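# Arrange plate, cup, fork and spoon like the photo

## Task

Place the plate, cup, fork and spoon so their layout matches the reference photograph (the image called manual). The whole arrangement can sit at any spot on the table and face any direction, but the relative placement of the four items must match the photo.

## Robot and tools

Robot: two arms, left_arm and right_arm, each with six joints and a parallel gripper. The left arm sits on the +y side. Calibrated bases in the scene frame: left_arm at (-0.013, +0.358, 0) m, right_arm at (-0.041, -0.327, 0) m, both nearly unrotated about z and with +z up.

Frames: the scene frame has its origin at table-top height halfway between the nominal bases, +x pointing out over the table, +z up. Fixed cameras and the table use the scene frame. Each arm reports its end_effector_position (m) and end_effector_quat_wxyz in its own base frame, and its wrist camera is calibrated in that frame too. These readings can be wrong by a few centimetres, more at long reach. The gripper's fingers point along its +z axis and close along its y axis. The reported hand point sits between the pads, roughly 1 cm behind the tips.

Joint order: in every row and every per-joint list, each arm's joints go shoulder, elbow, waist, wrist pitch, wrist yaw, wrist roll. Stated ranges in rad: shoulder 0.000 to 3.142, elbow 0.000 to 3.142, waist -2.618 to 3.054, wrist pitch -1.571 to 1.571, wrist yaw -1.571 to 1.571, wrist roll -2.094 to 2.094. The real end of a joint may differ from these by up to 0.059 rad.

Row layout: one flat list of 14 numbers covering both arms, each in [-1, 1]. Numbers 1-6 are left_arm joint offsets and number 7 is its opening. Numbers 8-13 are right_arm joint offsets and number 14 is its opening. Joint numbers are scaled offsets, not poses. 1.0 equals 2.224 rad for shoulder, elbow and waist, and 8.485 rad for the three wrist joints. Each offset counts from the arm's Joint targets at the start of the action or call, not from the previous row. Sending the same offset again moves the joint further. To keep an arm where it is commanded, send 0 for its joints. Opening is absolute: +1 is fully open, -1 is closed. A 0 there is a real command (half open), so resend the current value to keep a gripper as it is.

execute_actions(actions, cameras): actions is a list of actions. Each action is a table of up to 15 rows, one row per 1/30 s step. If a table is short, its last row holds for the remaining steps. An action is refused for both arms if it pushes a joint more than 0.059 rad beyond its range. A malformed call, or a first action that fails this check, rejects the whole call. An empty actions list just returns state and images. cameras chooses which images come back: omitted, null or ["all"] gives all, [] gives none.

move(target, speed, blend, opening_speed, blocking, cameras): target is one 14-number row, or a list of up to 15 rows. Every row's offsets count from the same starting Joint targets. All joints travel together and arrive together, so the hand follows a curve, and nothing is avoided along the way. speed is the top speed in rad/s of whichever joint has the farthest to go: 0.01 to 12.57, default 0.5, one value or one per target. blend is a corner radius in rad for passing through intermediate targets; 0 stops at each. opening_speed is how fast the opening changes per second, 0.2 or more; use values near the minimum for fragile items. blocking=false returns after about 0.5 s while the motion continues. Each move lasts at least 0.5 s, and paths over 10 s end early. The added "move:" line reports the ending: done, off_target (resting more than 0.035 rad from target), moving, held or fault. It also reports limits=held if steps were withheld. Being done does not mean nothing was touched.

wait(seconds 0 to 10): lets time pass with the last commands held. stop(): brakes a running move, and needs distance to do so. zoom_image(camera, region [x0,y0,x1,y1] px, at most 504x504): gives a closer look at the latest image from cam_head_left, cam_head_right, cam_high, cam_low, cam_left_wrist or cam_right_wrist (all 672x504). show_instructions(): shows the reference photo again. finished_scene(scene): ends the scene for good, so call it only once the layout is correct and stable.

Results: Joint positions (rad) and Joint velocities (rad/s) are given per arm in the joint order above, followed by the pad gap (m; 0.094 when fully open). Joint targets is the base for your next offsets. grip_measured uses the opening scale. With nothing held it reads slightly wide, and when squeezing a part it reads a bit narrower than the part. Joint torques include the arm's own weight. Joints 1-3 wrap at ±28 N m. "joint sent to its limit" means a joint was stopped at its end. "joint command not followed" means the clearance check altered some targets. Actions results also include joint readings at some steps.

Motion limits: each joint's target can only run a fixed amount ahead of its measured angle (0.339 rad for the big joints, 2.2 for the wrist). Any target that would put the gripper more than 200 mm from where it now is gets scaled back, so large moves may need several actions. If an arm is pressing on something, command its targets back past its measured positions to release it.

Avoid: dropping parts or releasing them while they are still moving, hitting things hard or pushing hard, and anything falling off the table or being left off it, which fails the task. Never let the arms collide or press each other, including one gripper closing on the other's fingers. Keeping an arm stretched out or holding a load heats its motors: MOTOR HOT warns at 75 °C, at 90 °C the arm folds and stops, and at 100 °C it goes limp. Objects may be nudged by brief outside pushes. Open the gripper well past grip_measured to let go.

Each tool is called after "Emit:" as name([rows], argument=value, ...), one row to a line, values as JSON.

Reference images:

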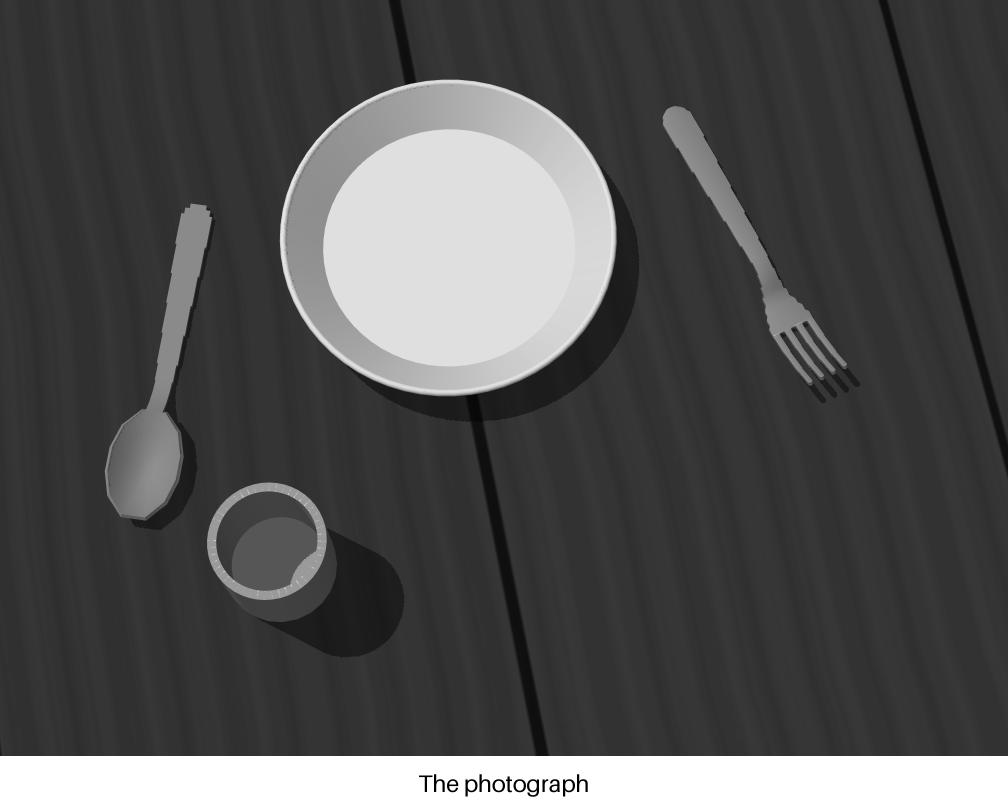

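## Session

I'll start by looking at the current state.

Emit:
execute_actions(actions=[])

Scene clock: 0.00 s.
left_arm: end_effector_position=(+0.3855, -0.0083, +0.1316) grip_measured=+1.000 end_effector_quat_wxyz=(+0.643, +0.022, +0.765, -0.030) | right_arm: end_effector_position=(+0.3792, +0.0041, +0.1378) grip_measured=+1.000 end_effector_quat_wxyz=(+0.675, +0.044, +0.736, -0.030)
Joint names: [shoulder, elbow, waist, wrist pitch, wrist yaw, wrist roll]
Joint positions: left_arm=[1.485 0.281 0.019 1.031 0.094 -0.002 0.094] | right_arm=[1.556 0.231 0.106 1.236 0.209 0.035 0.094]
Joint velocities: within noise
Joint torques (N m): no reading
Motor temperatures (°C): left_arm=[30 33 27 33 25 23 25] | right_arm=[31 31 25 27 25 27 26]
Heat: left arm: 33 °C; right arm: 31 °C.
Joint targets: left_arm=[1.484 0.282 0.019 1.015 0.094 -0.002] | right_arm=[1.550 0.236 0.106 1.235 0.209 0.034]
Tool commands: left_gripper/opening=+1.0 right_gripper/opening=+1.0

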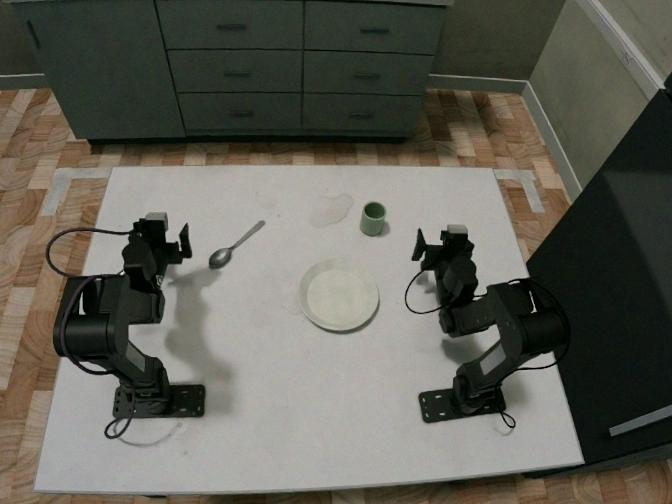

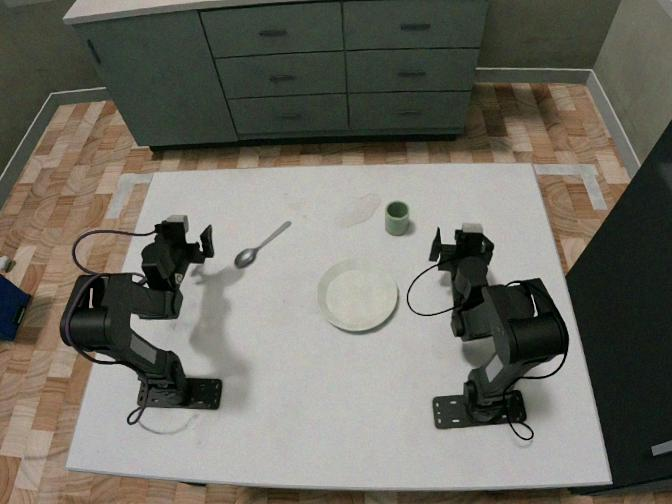

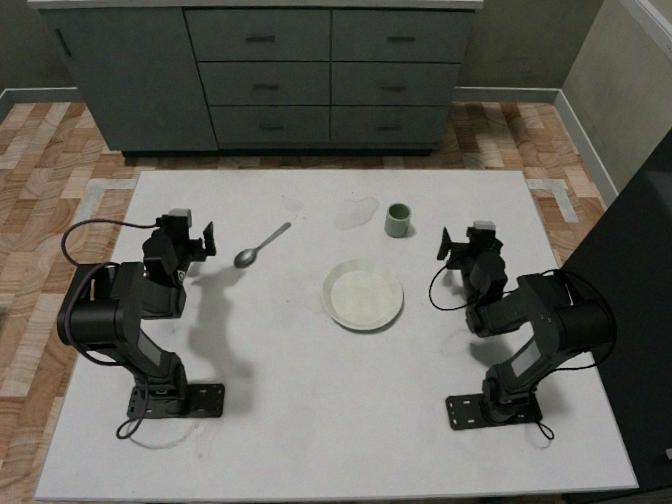

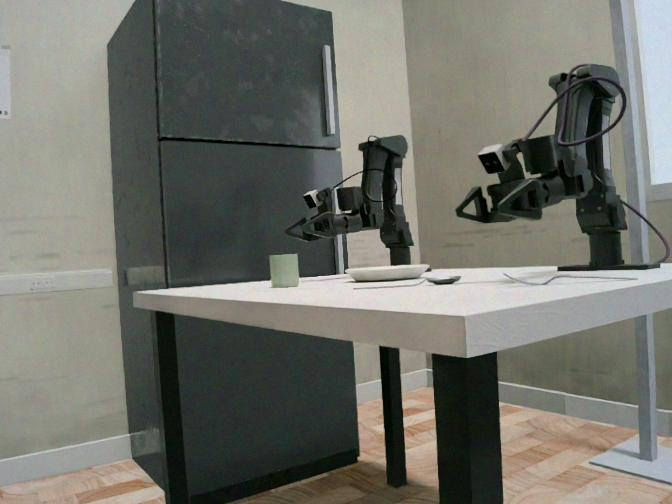

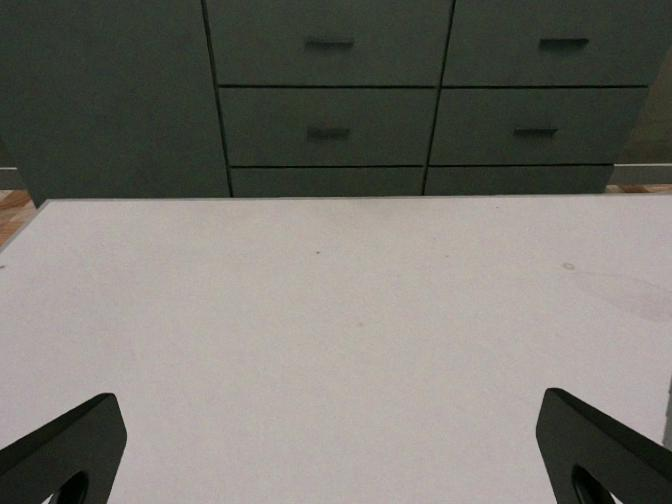

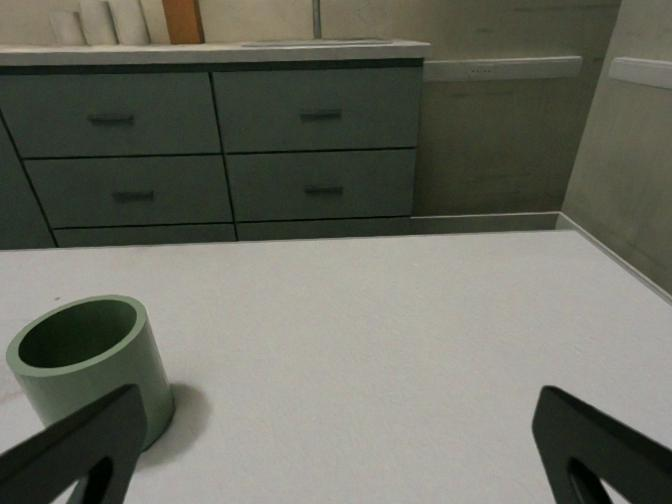

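Emit:
zoom_image(camera="cam_high", region=[40, 180, 360, 420])

Emit:
zoom_image(camera="cam_low", region=[240, 180, 672, 360])

Emit:
zoom_image(camera="cam_high", region=[280, 160, 640, 460])

Emit:
zoom_image(camera="cam_head_left", region=[30, 160, 330, 440])

Emit:
zoom_image(camera="cam_head_right", region=[60, 160, 360, 440])

Scaled by 1.575 from the camera's 672x504 image, which has a finer 960x720 frame.

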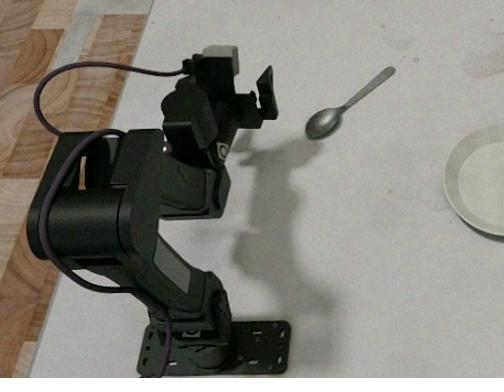

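Scaled by 1.167 from the camera's 672x504 image, which has a finer 960x720 frame.

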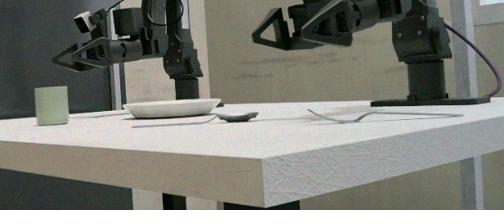

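Scaled by 1.400 from the camera's 672x504 image, which has a finer 960x720 frame.

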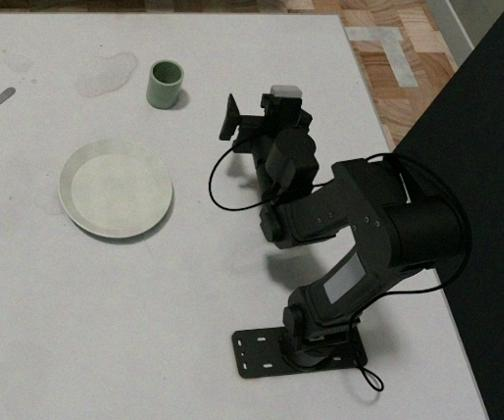

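Scaled by 1.680 from the camera's 672x504 image, which has a finer 960x720 frame.

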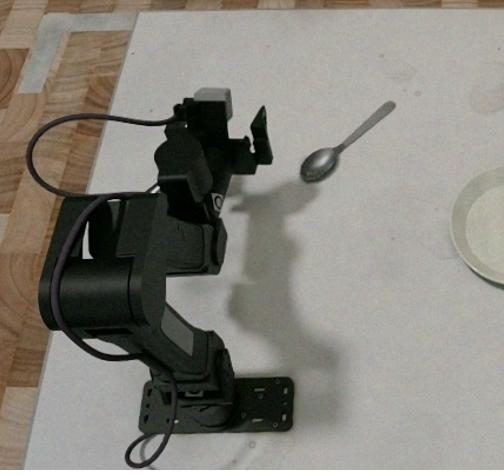

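Scaled by 1.680 from the camera's 672x504 image, which has a finer 960x720 frame.

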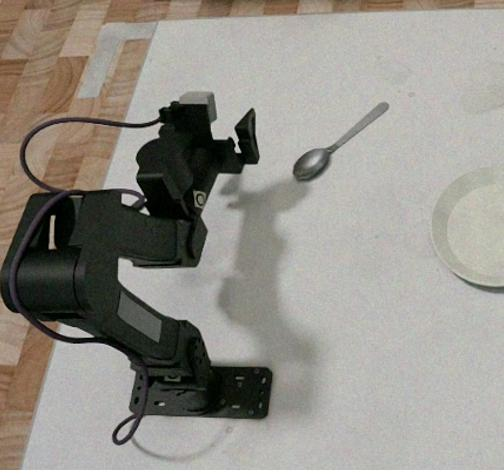

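Emit:
move(target=[-0.0252, 0.6196, 0.0589, -0.2786, -0.0111, 0, 1.0, 0, 0, 0, 0, 0, 0, 1.0], speed=1.0)

Scene clock: 13.30 s.
left_arm: end_effector_position=(+0.3172, +0.0456, +0.2647) grip_measured=+1.000 end_effector_quat_wxyz=(+0.222, -0.070, +0.972, +0.013) | right_arm: end_effector_position=(+0.3792, +0.0041, +0.1378) grip_measured=+1.000 end_effector_quat_wxyz=(+0.675, +0.044, +0.736, -0.030)
Joint names: [shoulder, elbow, waist, wrist pitch, wrist yaw, wrist roll]
Joint positions: left_arm=[1.437 1.641 0.143 -1.325 0.006 -0.002 0.094] | right_arm=[1.556 0.231 0.106 1.236 0.209 0.035 0.094]
Joint velocities: within noise
Joint torques (N m): left_arm=[-5.79 7.2 0.65 0.92 -0.09 0.03] | right_arm=[-5.14 6.72 -0.03 1.74 0.01 -0.04]
Motor temperatures (°C): left_arm=[30 34 27 36 25 23 25] | right_arm=[32 32 25 31 25 27 26]
Heat: left arm: 36 °C; right arm: 32 °C.
Joint targets: left_arm=[1.428 1.660 0.150 -1.349 0.000 -0.002] | right_arm=[1.550 0.236 0.106 1.235 0.209 0.034]
move: done
camera_calibration:
cam_left_wrist: T_world_to_cam=[[0.131457, -0.991287, -0.00828437, 0.00462907], [-0.991316, -0.131479, 0.00227597, 0.357036], [-0.00334537, 0.00791324, -0.999963, 0.351309], [0, 0, 0, 1]] pos_world=[0.354503, 0.0487517, 0.350522]

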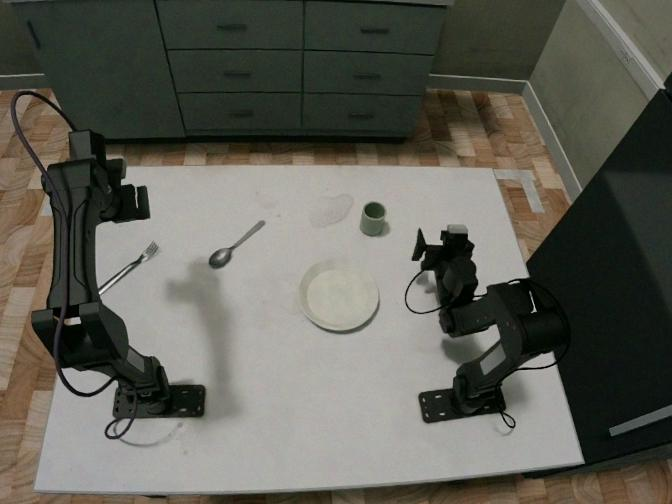

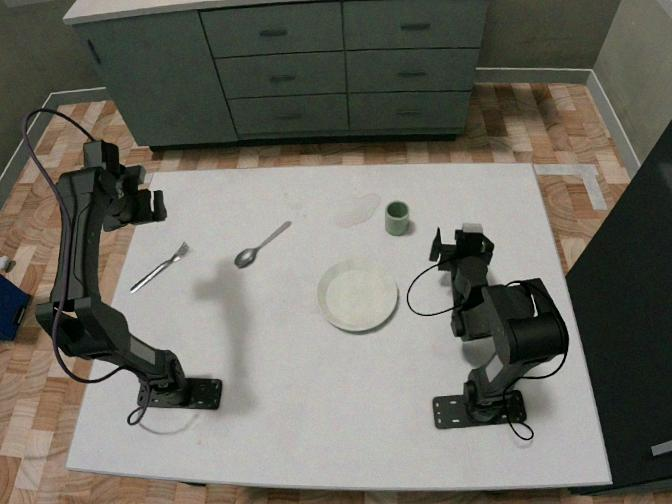

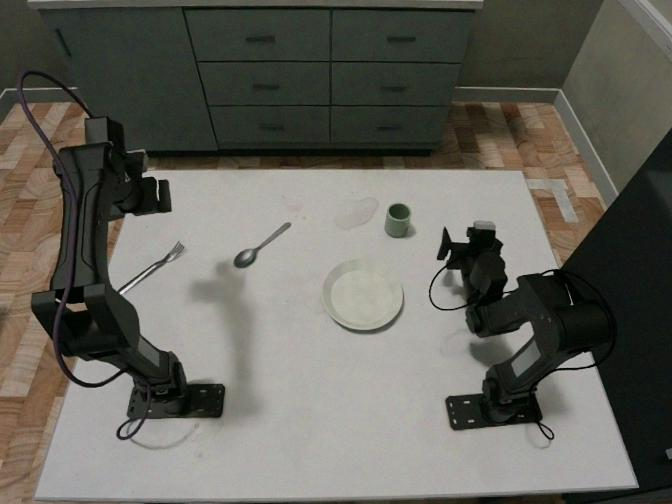

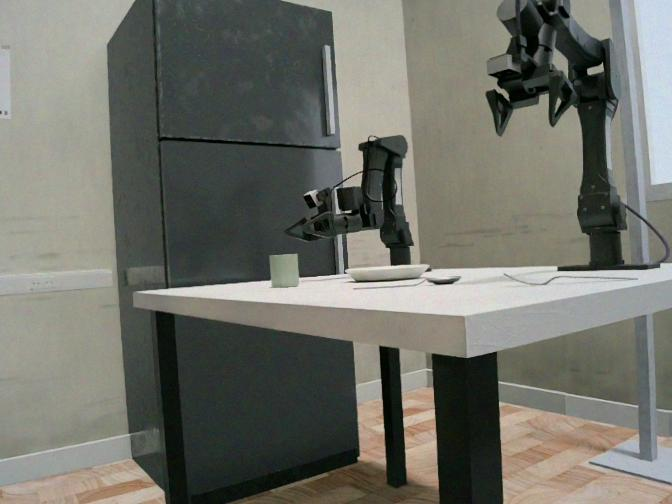

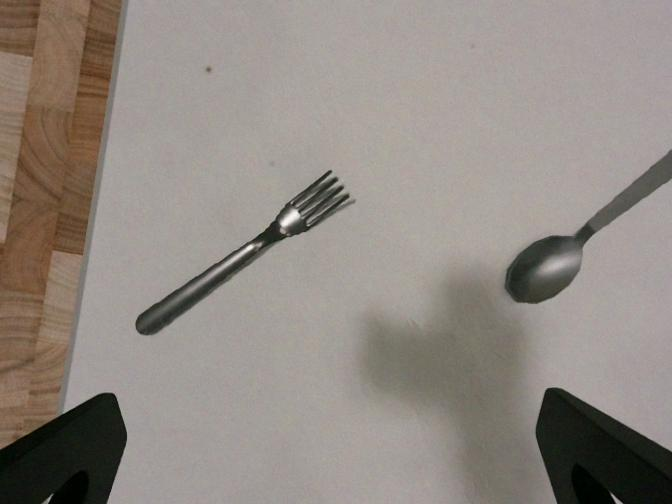

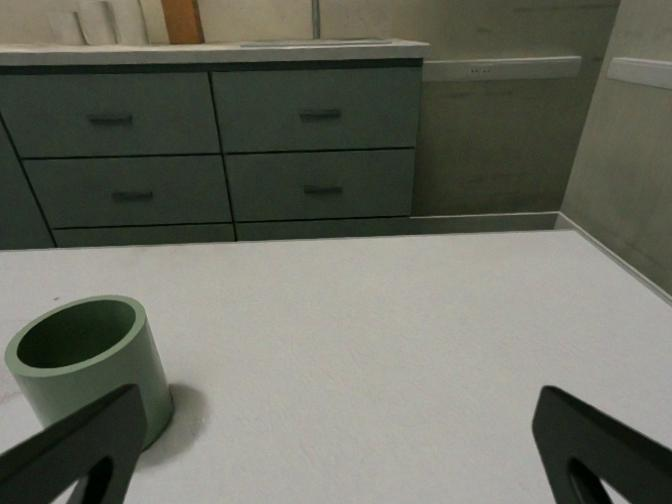

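Emit:
zoom_image(camera="cam_left_wrist", region=[120, 150, 372, 350])

Emit:
zoom_image(camera="cam_left_wrist", region=[480, 130, 672, 320])

Emit:
zoom_image(camera="cam_high", region=[90, 180, 430, 350])

Emit:
zoom_image(camera="cam_head_right", region=[110, 180, 430, 350])

Emit:
zoom_image(camera="cam_low", region=[240, 220, 672, 320])

Scaled by 2.000 from the camera's 672x504 image, which has a finer 960x720 frame.

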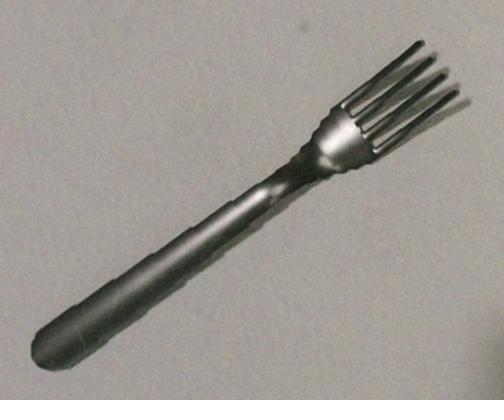

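Scaled by 2.625 from the camera's 672x504 image, which has a finer 960x720 frame.

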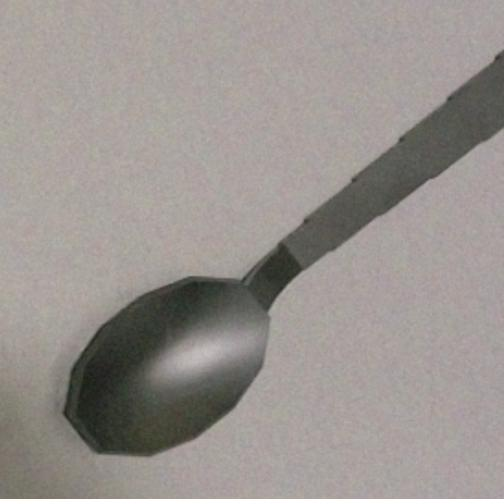

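Scaled by 1.482 from the camera's 672x504 image, which has a finer 960x720 frame.

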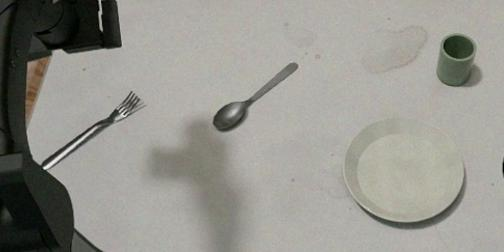

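Scaled by 1.575 from the camera's 672x504 image, which has a finer 960x720 frame.

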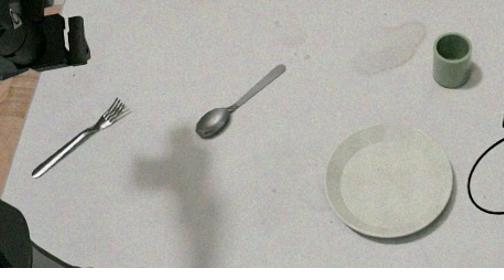

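Scaled by 1.167 from the camera's 672x504 image, which has a finer 960x720 frame.

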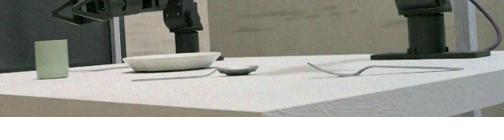

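Emit:
zoom_image(camera="cam_high", region=[312, 240, 412, 340])

Emit:
zoom_image(camera="cam_head_right", region=[307, 245, 407, 345])

Emit:
zoom_image(camera="cam_head_left", region=[289, 245, 389, 345])

Emit:
zoom_image(camera="cam_high", region=[360, 180, 440, 260])

Emit:
show_instructions()

Scaled by 5.040 from the camera's 672x504 image, which has a finer 960x720 frame.

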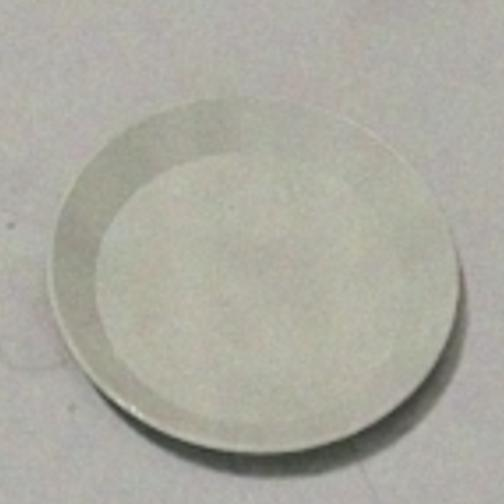

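Scaled by 5.040 from the camera's 672x504 image, which has a finer 960x720 frame.

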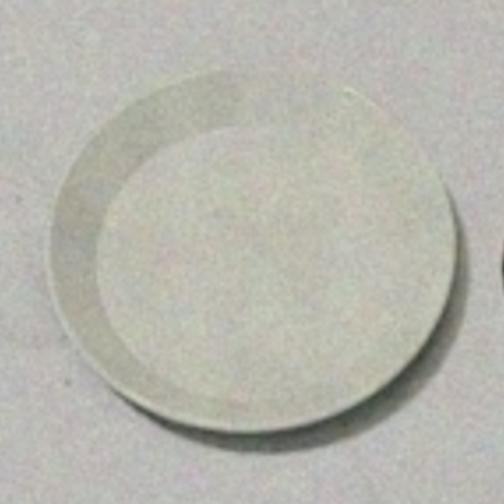

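Scaled by 5.040 from the camera's 672x504 image, which has a finer 960x720 frame.

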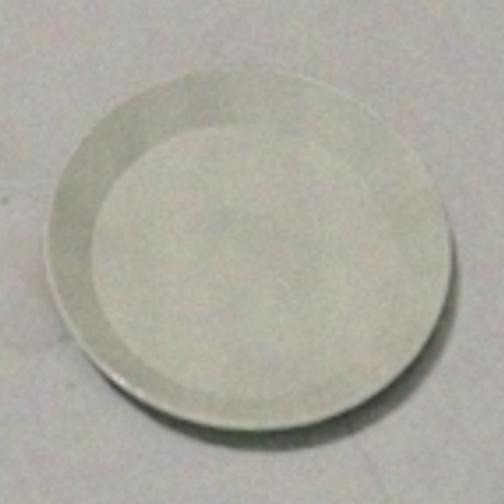

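Scaled by 6.300 from the camera's 672x504 image, which has a finer 960x720 frame.

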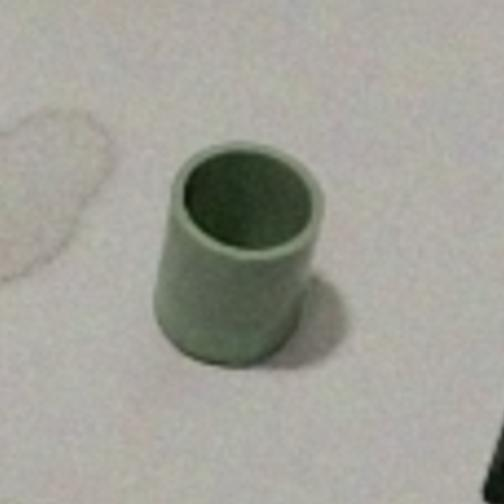

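Reference images for this scene: manual.

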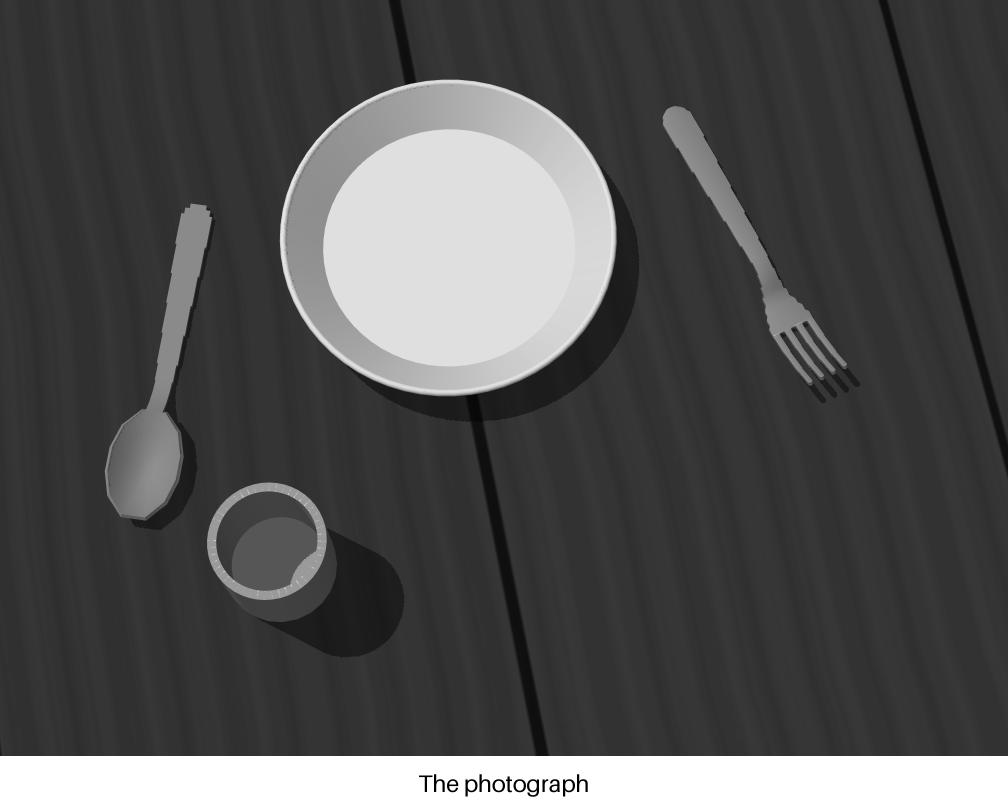

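Emit:
move(target=[0, 0, 0, 0, 0, 0, 1.0, 0.0685, 0.7712, 0.1751, -0.3090, -0.0246, -0.0040, 1.0], speed=1.0)

Scene clock: 22.17 s.
left_arm: end_effector_position=(+0.3170, +0.0455, +0.2646) grip_measured=+1.000 end_effector_quat_wxyz=(+0.222, -0.070, +0.972, +0.013) | right_arm: end_effector_position=(+0.3341, +0.1788, +0.2694) grip_measured=+1.000 end_effector_quat_wxyz=(+0.206, -0.232, +0.949, +0.050)
Joint names: [shoulder, elbow, waist, wrist pitch, wrist yaw, wrist roll]
Joint positions: left_arm=[1.437 1.641 0.143 -1.326 0.006 -0.002 0.094] | right_arm=[1.69 1.922 0.491 -1.375 0.005 0.01 0.094]
Joint velocities: within noise
Joint torques (N m): left_arm=[-5.78 7.32 0.81 0.87 -0.04 -0.01] | right_arm=[-6.56 10.8 0.42 0.94 -0.07 -0.12]
Motor temperatures (°C): left_arm=[30 34 27 35 25 23 25] | right_arm=[32 33 25 31 25 27 26]
Heat: left arm: 35 °C; right arm: 33 °C.
Joint targets: left_arm=[1.428 1.660 0.150 -1.349 0.000 -0.002] | right_arm=[1.702 1.951 0.495 -1.386 0.000 0.000]
move: done
camera_calibration:
cam_left_wrist: T_world_to_cam=[[0.131447, -0.991289, -0.00823071, 0.00462502], [-0.991313, -0.131479, 0.00339272, 0.356544], [-0.00444533, 0.00771325, -0.99996, 0.351509], [0, 0, 0, 1]] pos_world=[0.354401, 0.0487515, 0.350323]
cam_right_wrist: T_world_to_cam=[[0.462002, -0.886787, 0.012726, 0.00212381], [-0.886878, -0.461968, 0.00565985, 0.415828], [0.000859928, -0.0139013, -0.999903, 0.35851], [0, 0, 0, 1]] pos_world=[0.367499, 0.198966, 0.356095]

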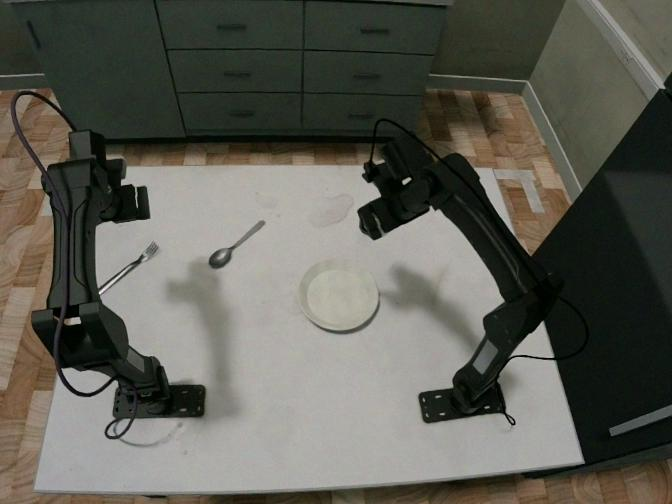

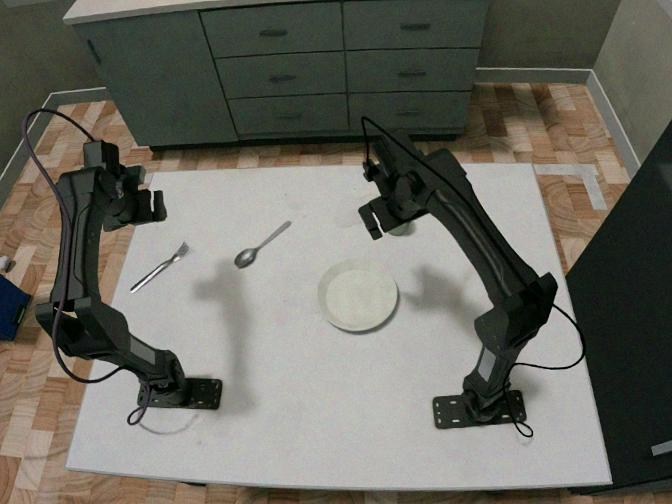

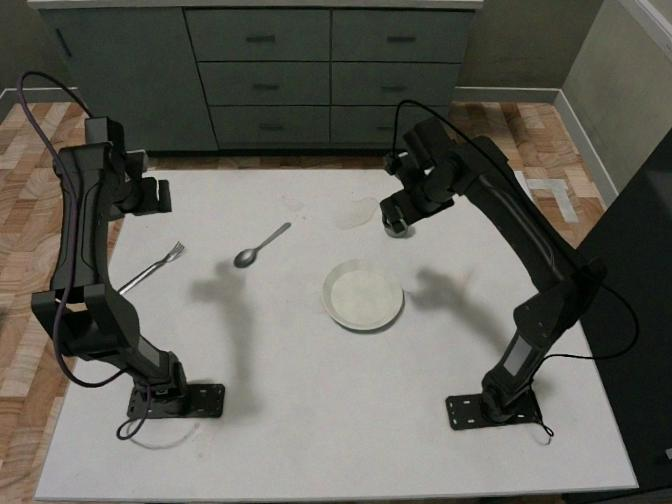

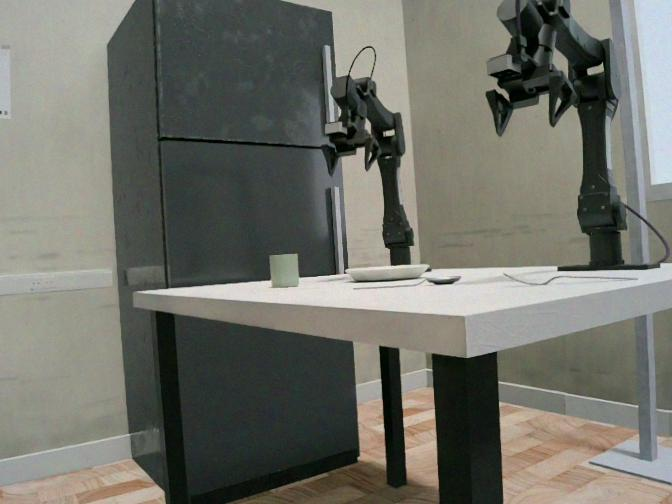

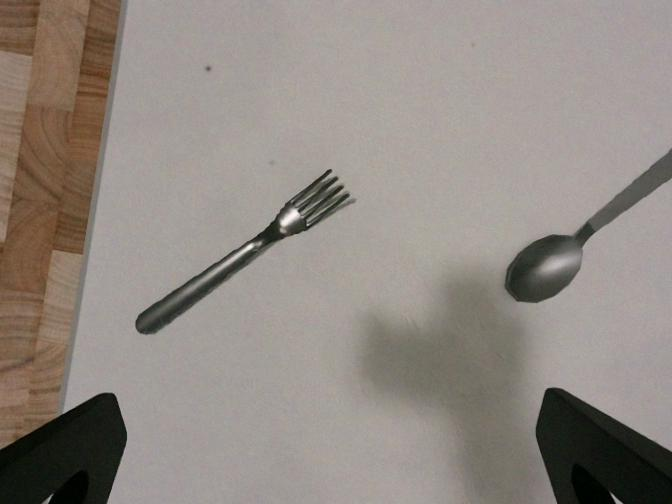

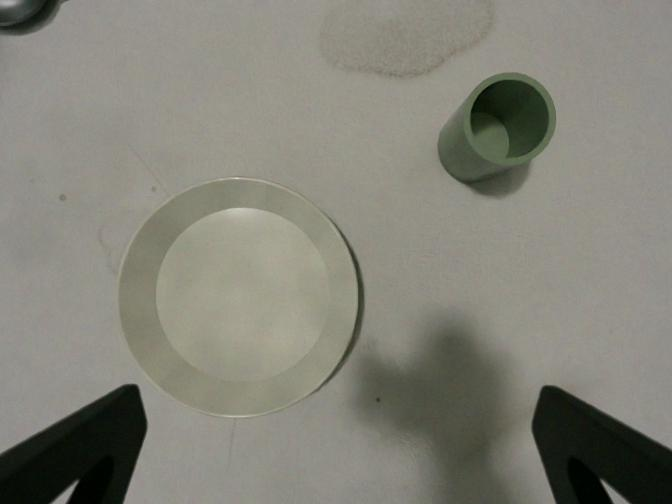

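Emit:
zoom_image(camera="cam_right_wrist", region=[100, 160, 380, 440])

Emit:
zoom_image(camera="cam_right_wrist", region=[420, 60, 570, 210])

Scaled by 1.800 from the camera's 672x504 image, which has a finer 960x720 frame.

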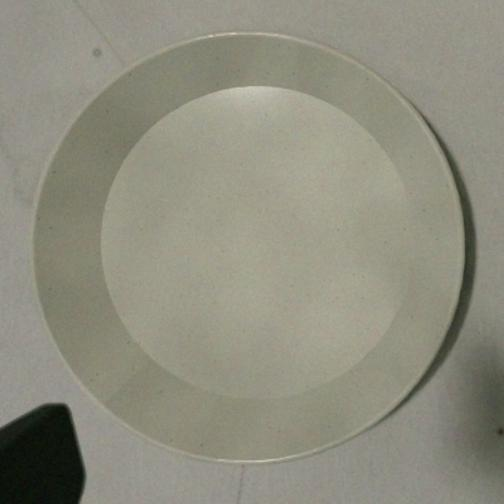

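Scaled by 3.360 from the camera's 672x504 image, which has a finer 960x720 frame.

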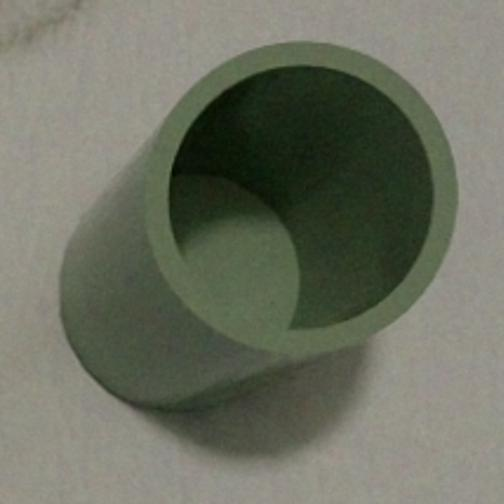

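Emit:
zoom_image(camera="cam_head_right", region=[120, 230, 200, 300])

Emit:
zoom_image(camera="cam_head_right", region=[225, 210, 305, 280])

Emit:
zoom_image(camera="cam_high", region=[225, 210, 305, 280])

Emit:
zoom_image(camera="cam_head_left", region=[200, 210, 280, 280])

Scaled by 6.300 from the camera's 672x504 image, which has a finer 960x720 frame.

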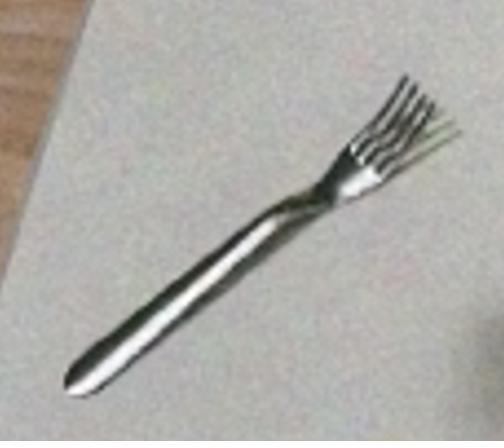

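Scaled by 6.300 from the camera's 672x504 image, which has a finer 960x720 frame.

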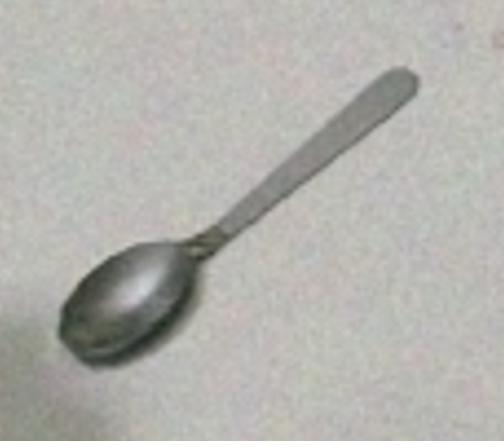

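Scaled by 6.300 from the camera's 672x504 image, which has a finer 960x720 frame.

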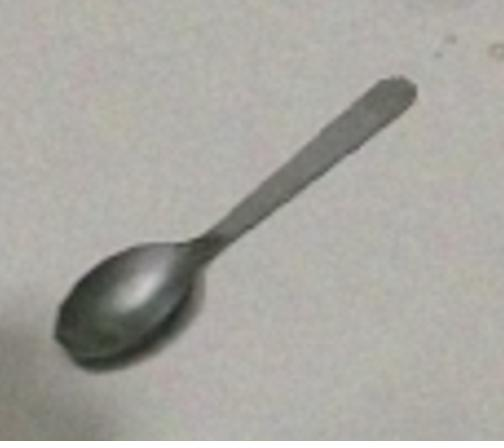

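Scaled by 6.300 from the camera's 672x504 image, which has a finer 960x720 frame.

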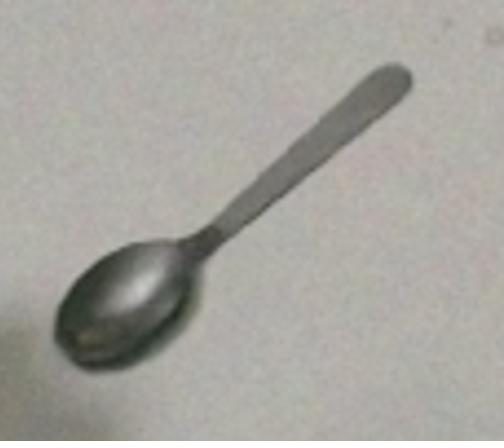

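Emit:
move(target=[0.1520, 0.2131, -0.4708, -0.0160, 0, 0, 1.0, 0.1711, 0.0220, -0.1102, 0.0320, 0, 0, 1.0], speed=1.0)

Scene clock: 49.73 s.
left_arm: end_effector_position=(+0.2413, -0.3035, +0.3003) grip_measured=+1.000 end_effector_quat_wxyz=(+0.210, +0.422, +0.876, -0.104) | right_arm: end_effector_position=(+0.4630, +0.1192, +0.1479) grip_measured=+1.000 end_effector_quat_wxyz=(+0.164, -0.118, +0.979, +0.020)
Joint names: [shoulder, elbow, waist, wrist pitch, wrist yaw, wrist roll]
Joint positions: left_arm=[1.749 2.112 -0.9 -1.46 0.004 -0.002 0.094] | right_arm=[2.073 1.964 0.251 -1.129 0.003 0.01 0.094]
Joint velocities: within noise
Joint torques (N m): left_arm=[-6.23 7.17 0.31 0.92 -0.07 -0.01] | right_arm=[-11.18 12.21 0.05 1.05 0 -0.1]
Motor temperatures (°C): left_arm=[30 34 27 34 25 23 25] | right_arm=[32 34 25 29 24 27 26]
Heat: left arm: 34 °C; right arm: 34 °C.
Joint targets: left_arm=[1.766 2.134 -0.897 -1.484 -0.001 -0.002] | right_arm=[2.083 2.000 0.250 -1.115 0.000 0.000]
move: off_target (right_arm); right_arm: the elbow is farthest, 0.036 rad from its target
camera_calibration:
cam_left_wrist: T_world_to_cam=[[-0.789296, -0.613915, -0.0109241, 0.00641697], [-0.61362, 0.789303, -0.0216908, 0.431378], [0.0219387, -0.0104173, -0.999705, 0.377573], [0, 0, 0, 1]] pos_world=[0.261483, -0.332615, 0.386889]
cam_right_wrist: T_world_to_cam=[[0.24019, -0.970652, 0.011984, 0.00405713], [-0.966029, -0.237796, 0.101196, 0.499091], [-0.0953761, -0.035883, -0.994794, 0.282514], [0, 0, 0, 1]] pos_world=[0.508107, 0.132758, 0.230489]

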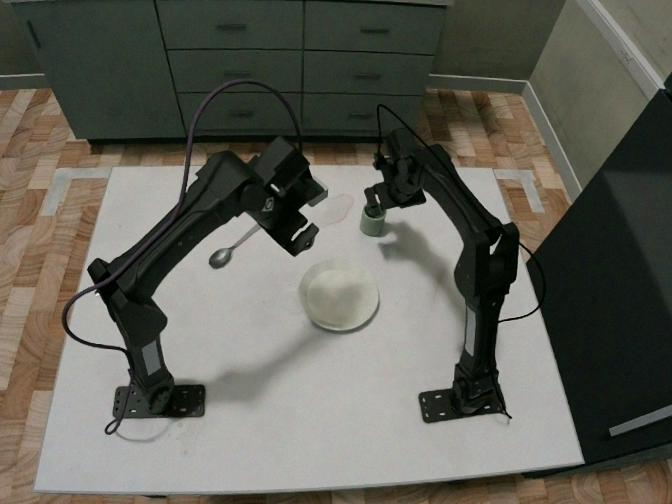

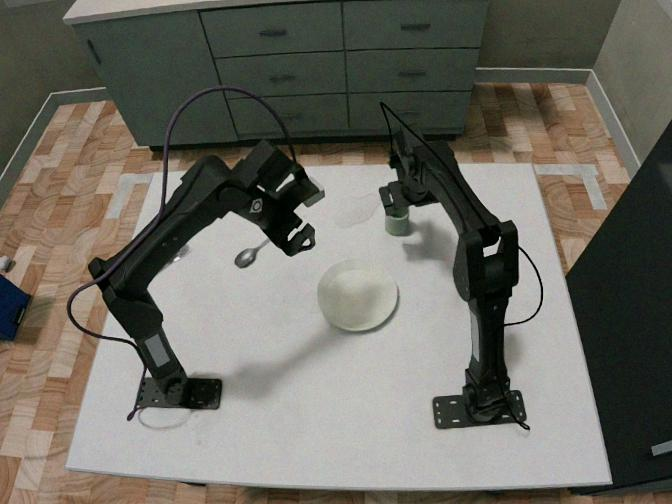

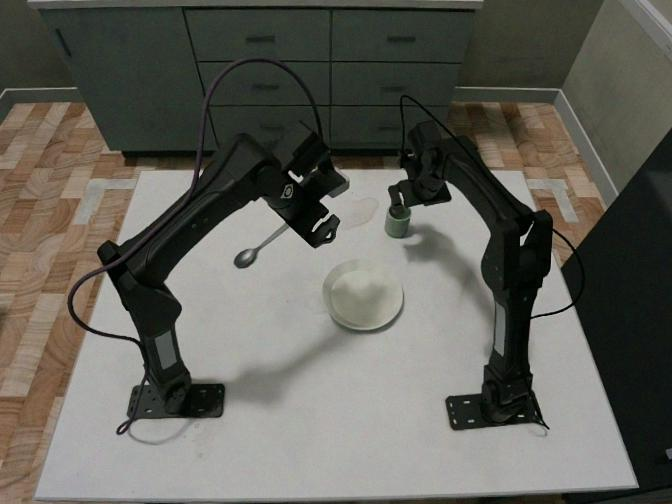

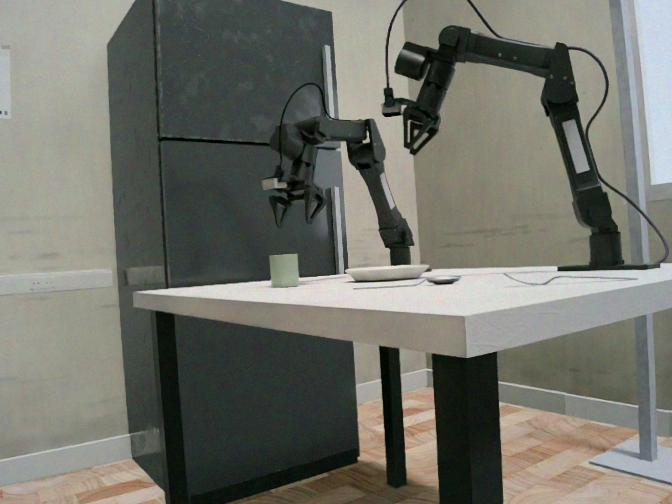

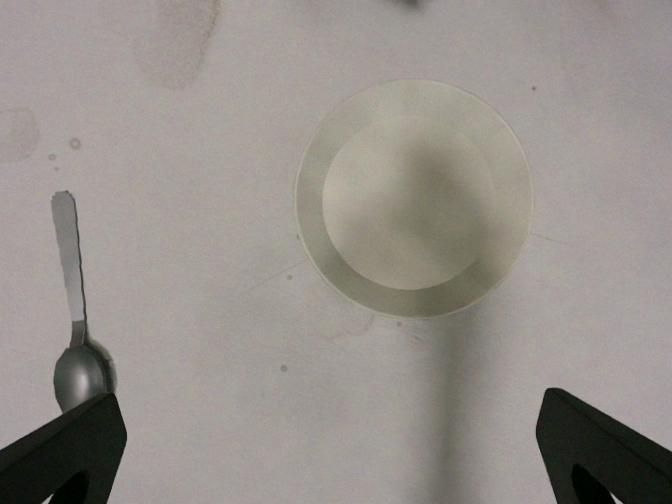

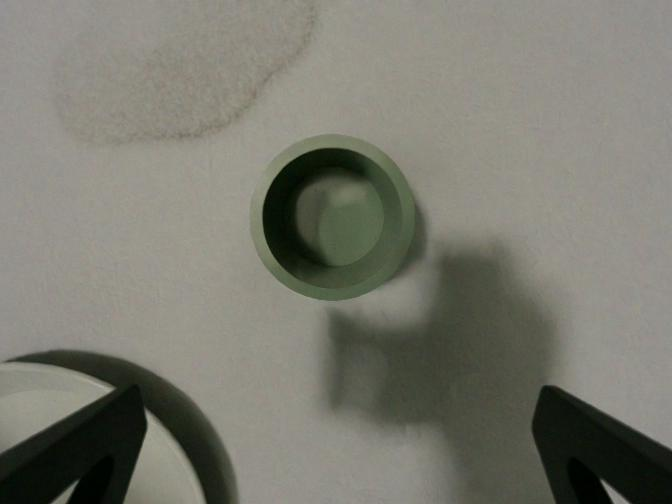

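Emit:
zoom_image(camera="cam_left_wrist", region=[280, 60, 560, 340])

Emit:
zoom_image(camera="cam_left_wrist", region=[20, 170, 270, 420])

Emit:
zoom_image(camera="cam_right_wrist", region=[240, 120, 440, 320])

Scaled by 1.800 from the camera's 672x504 image, which has a finer 960x720 frame.

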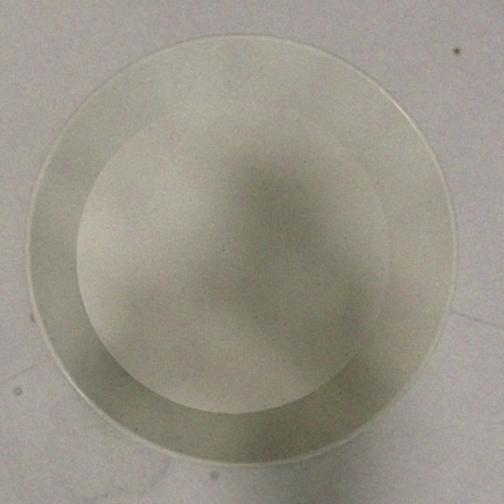

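Scaled by 2.016 from the camera's 672x504 image, which has a finer 960x720 frame.

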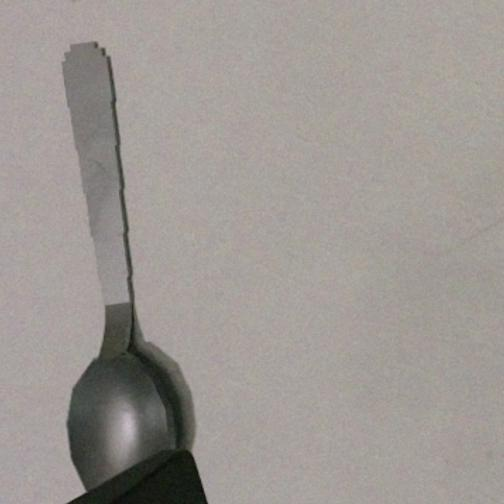

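Scaled by 2.520 from the camera's 672x504 image, which has a finer 960x720 frame.

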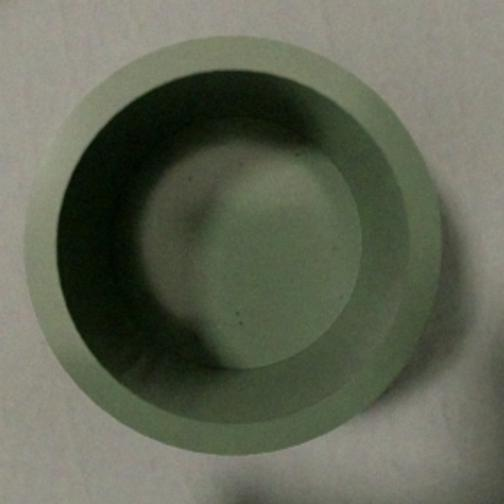

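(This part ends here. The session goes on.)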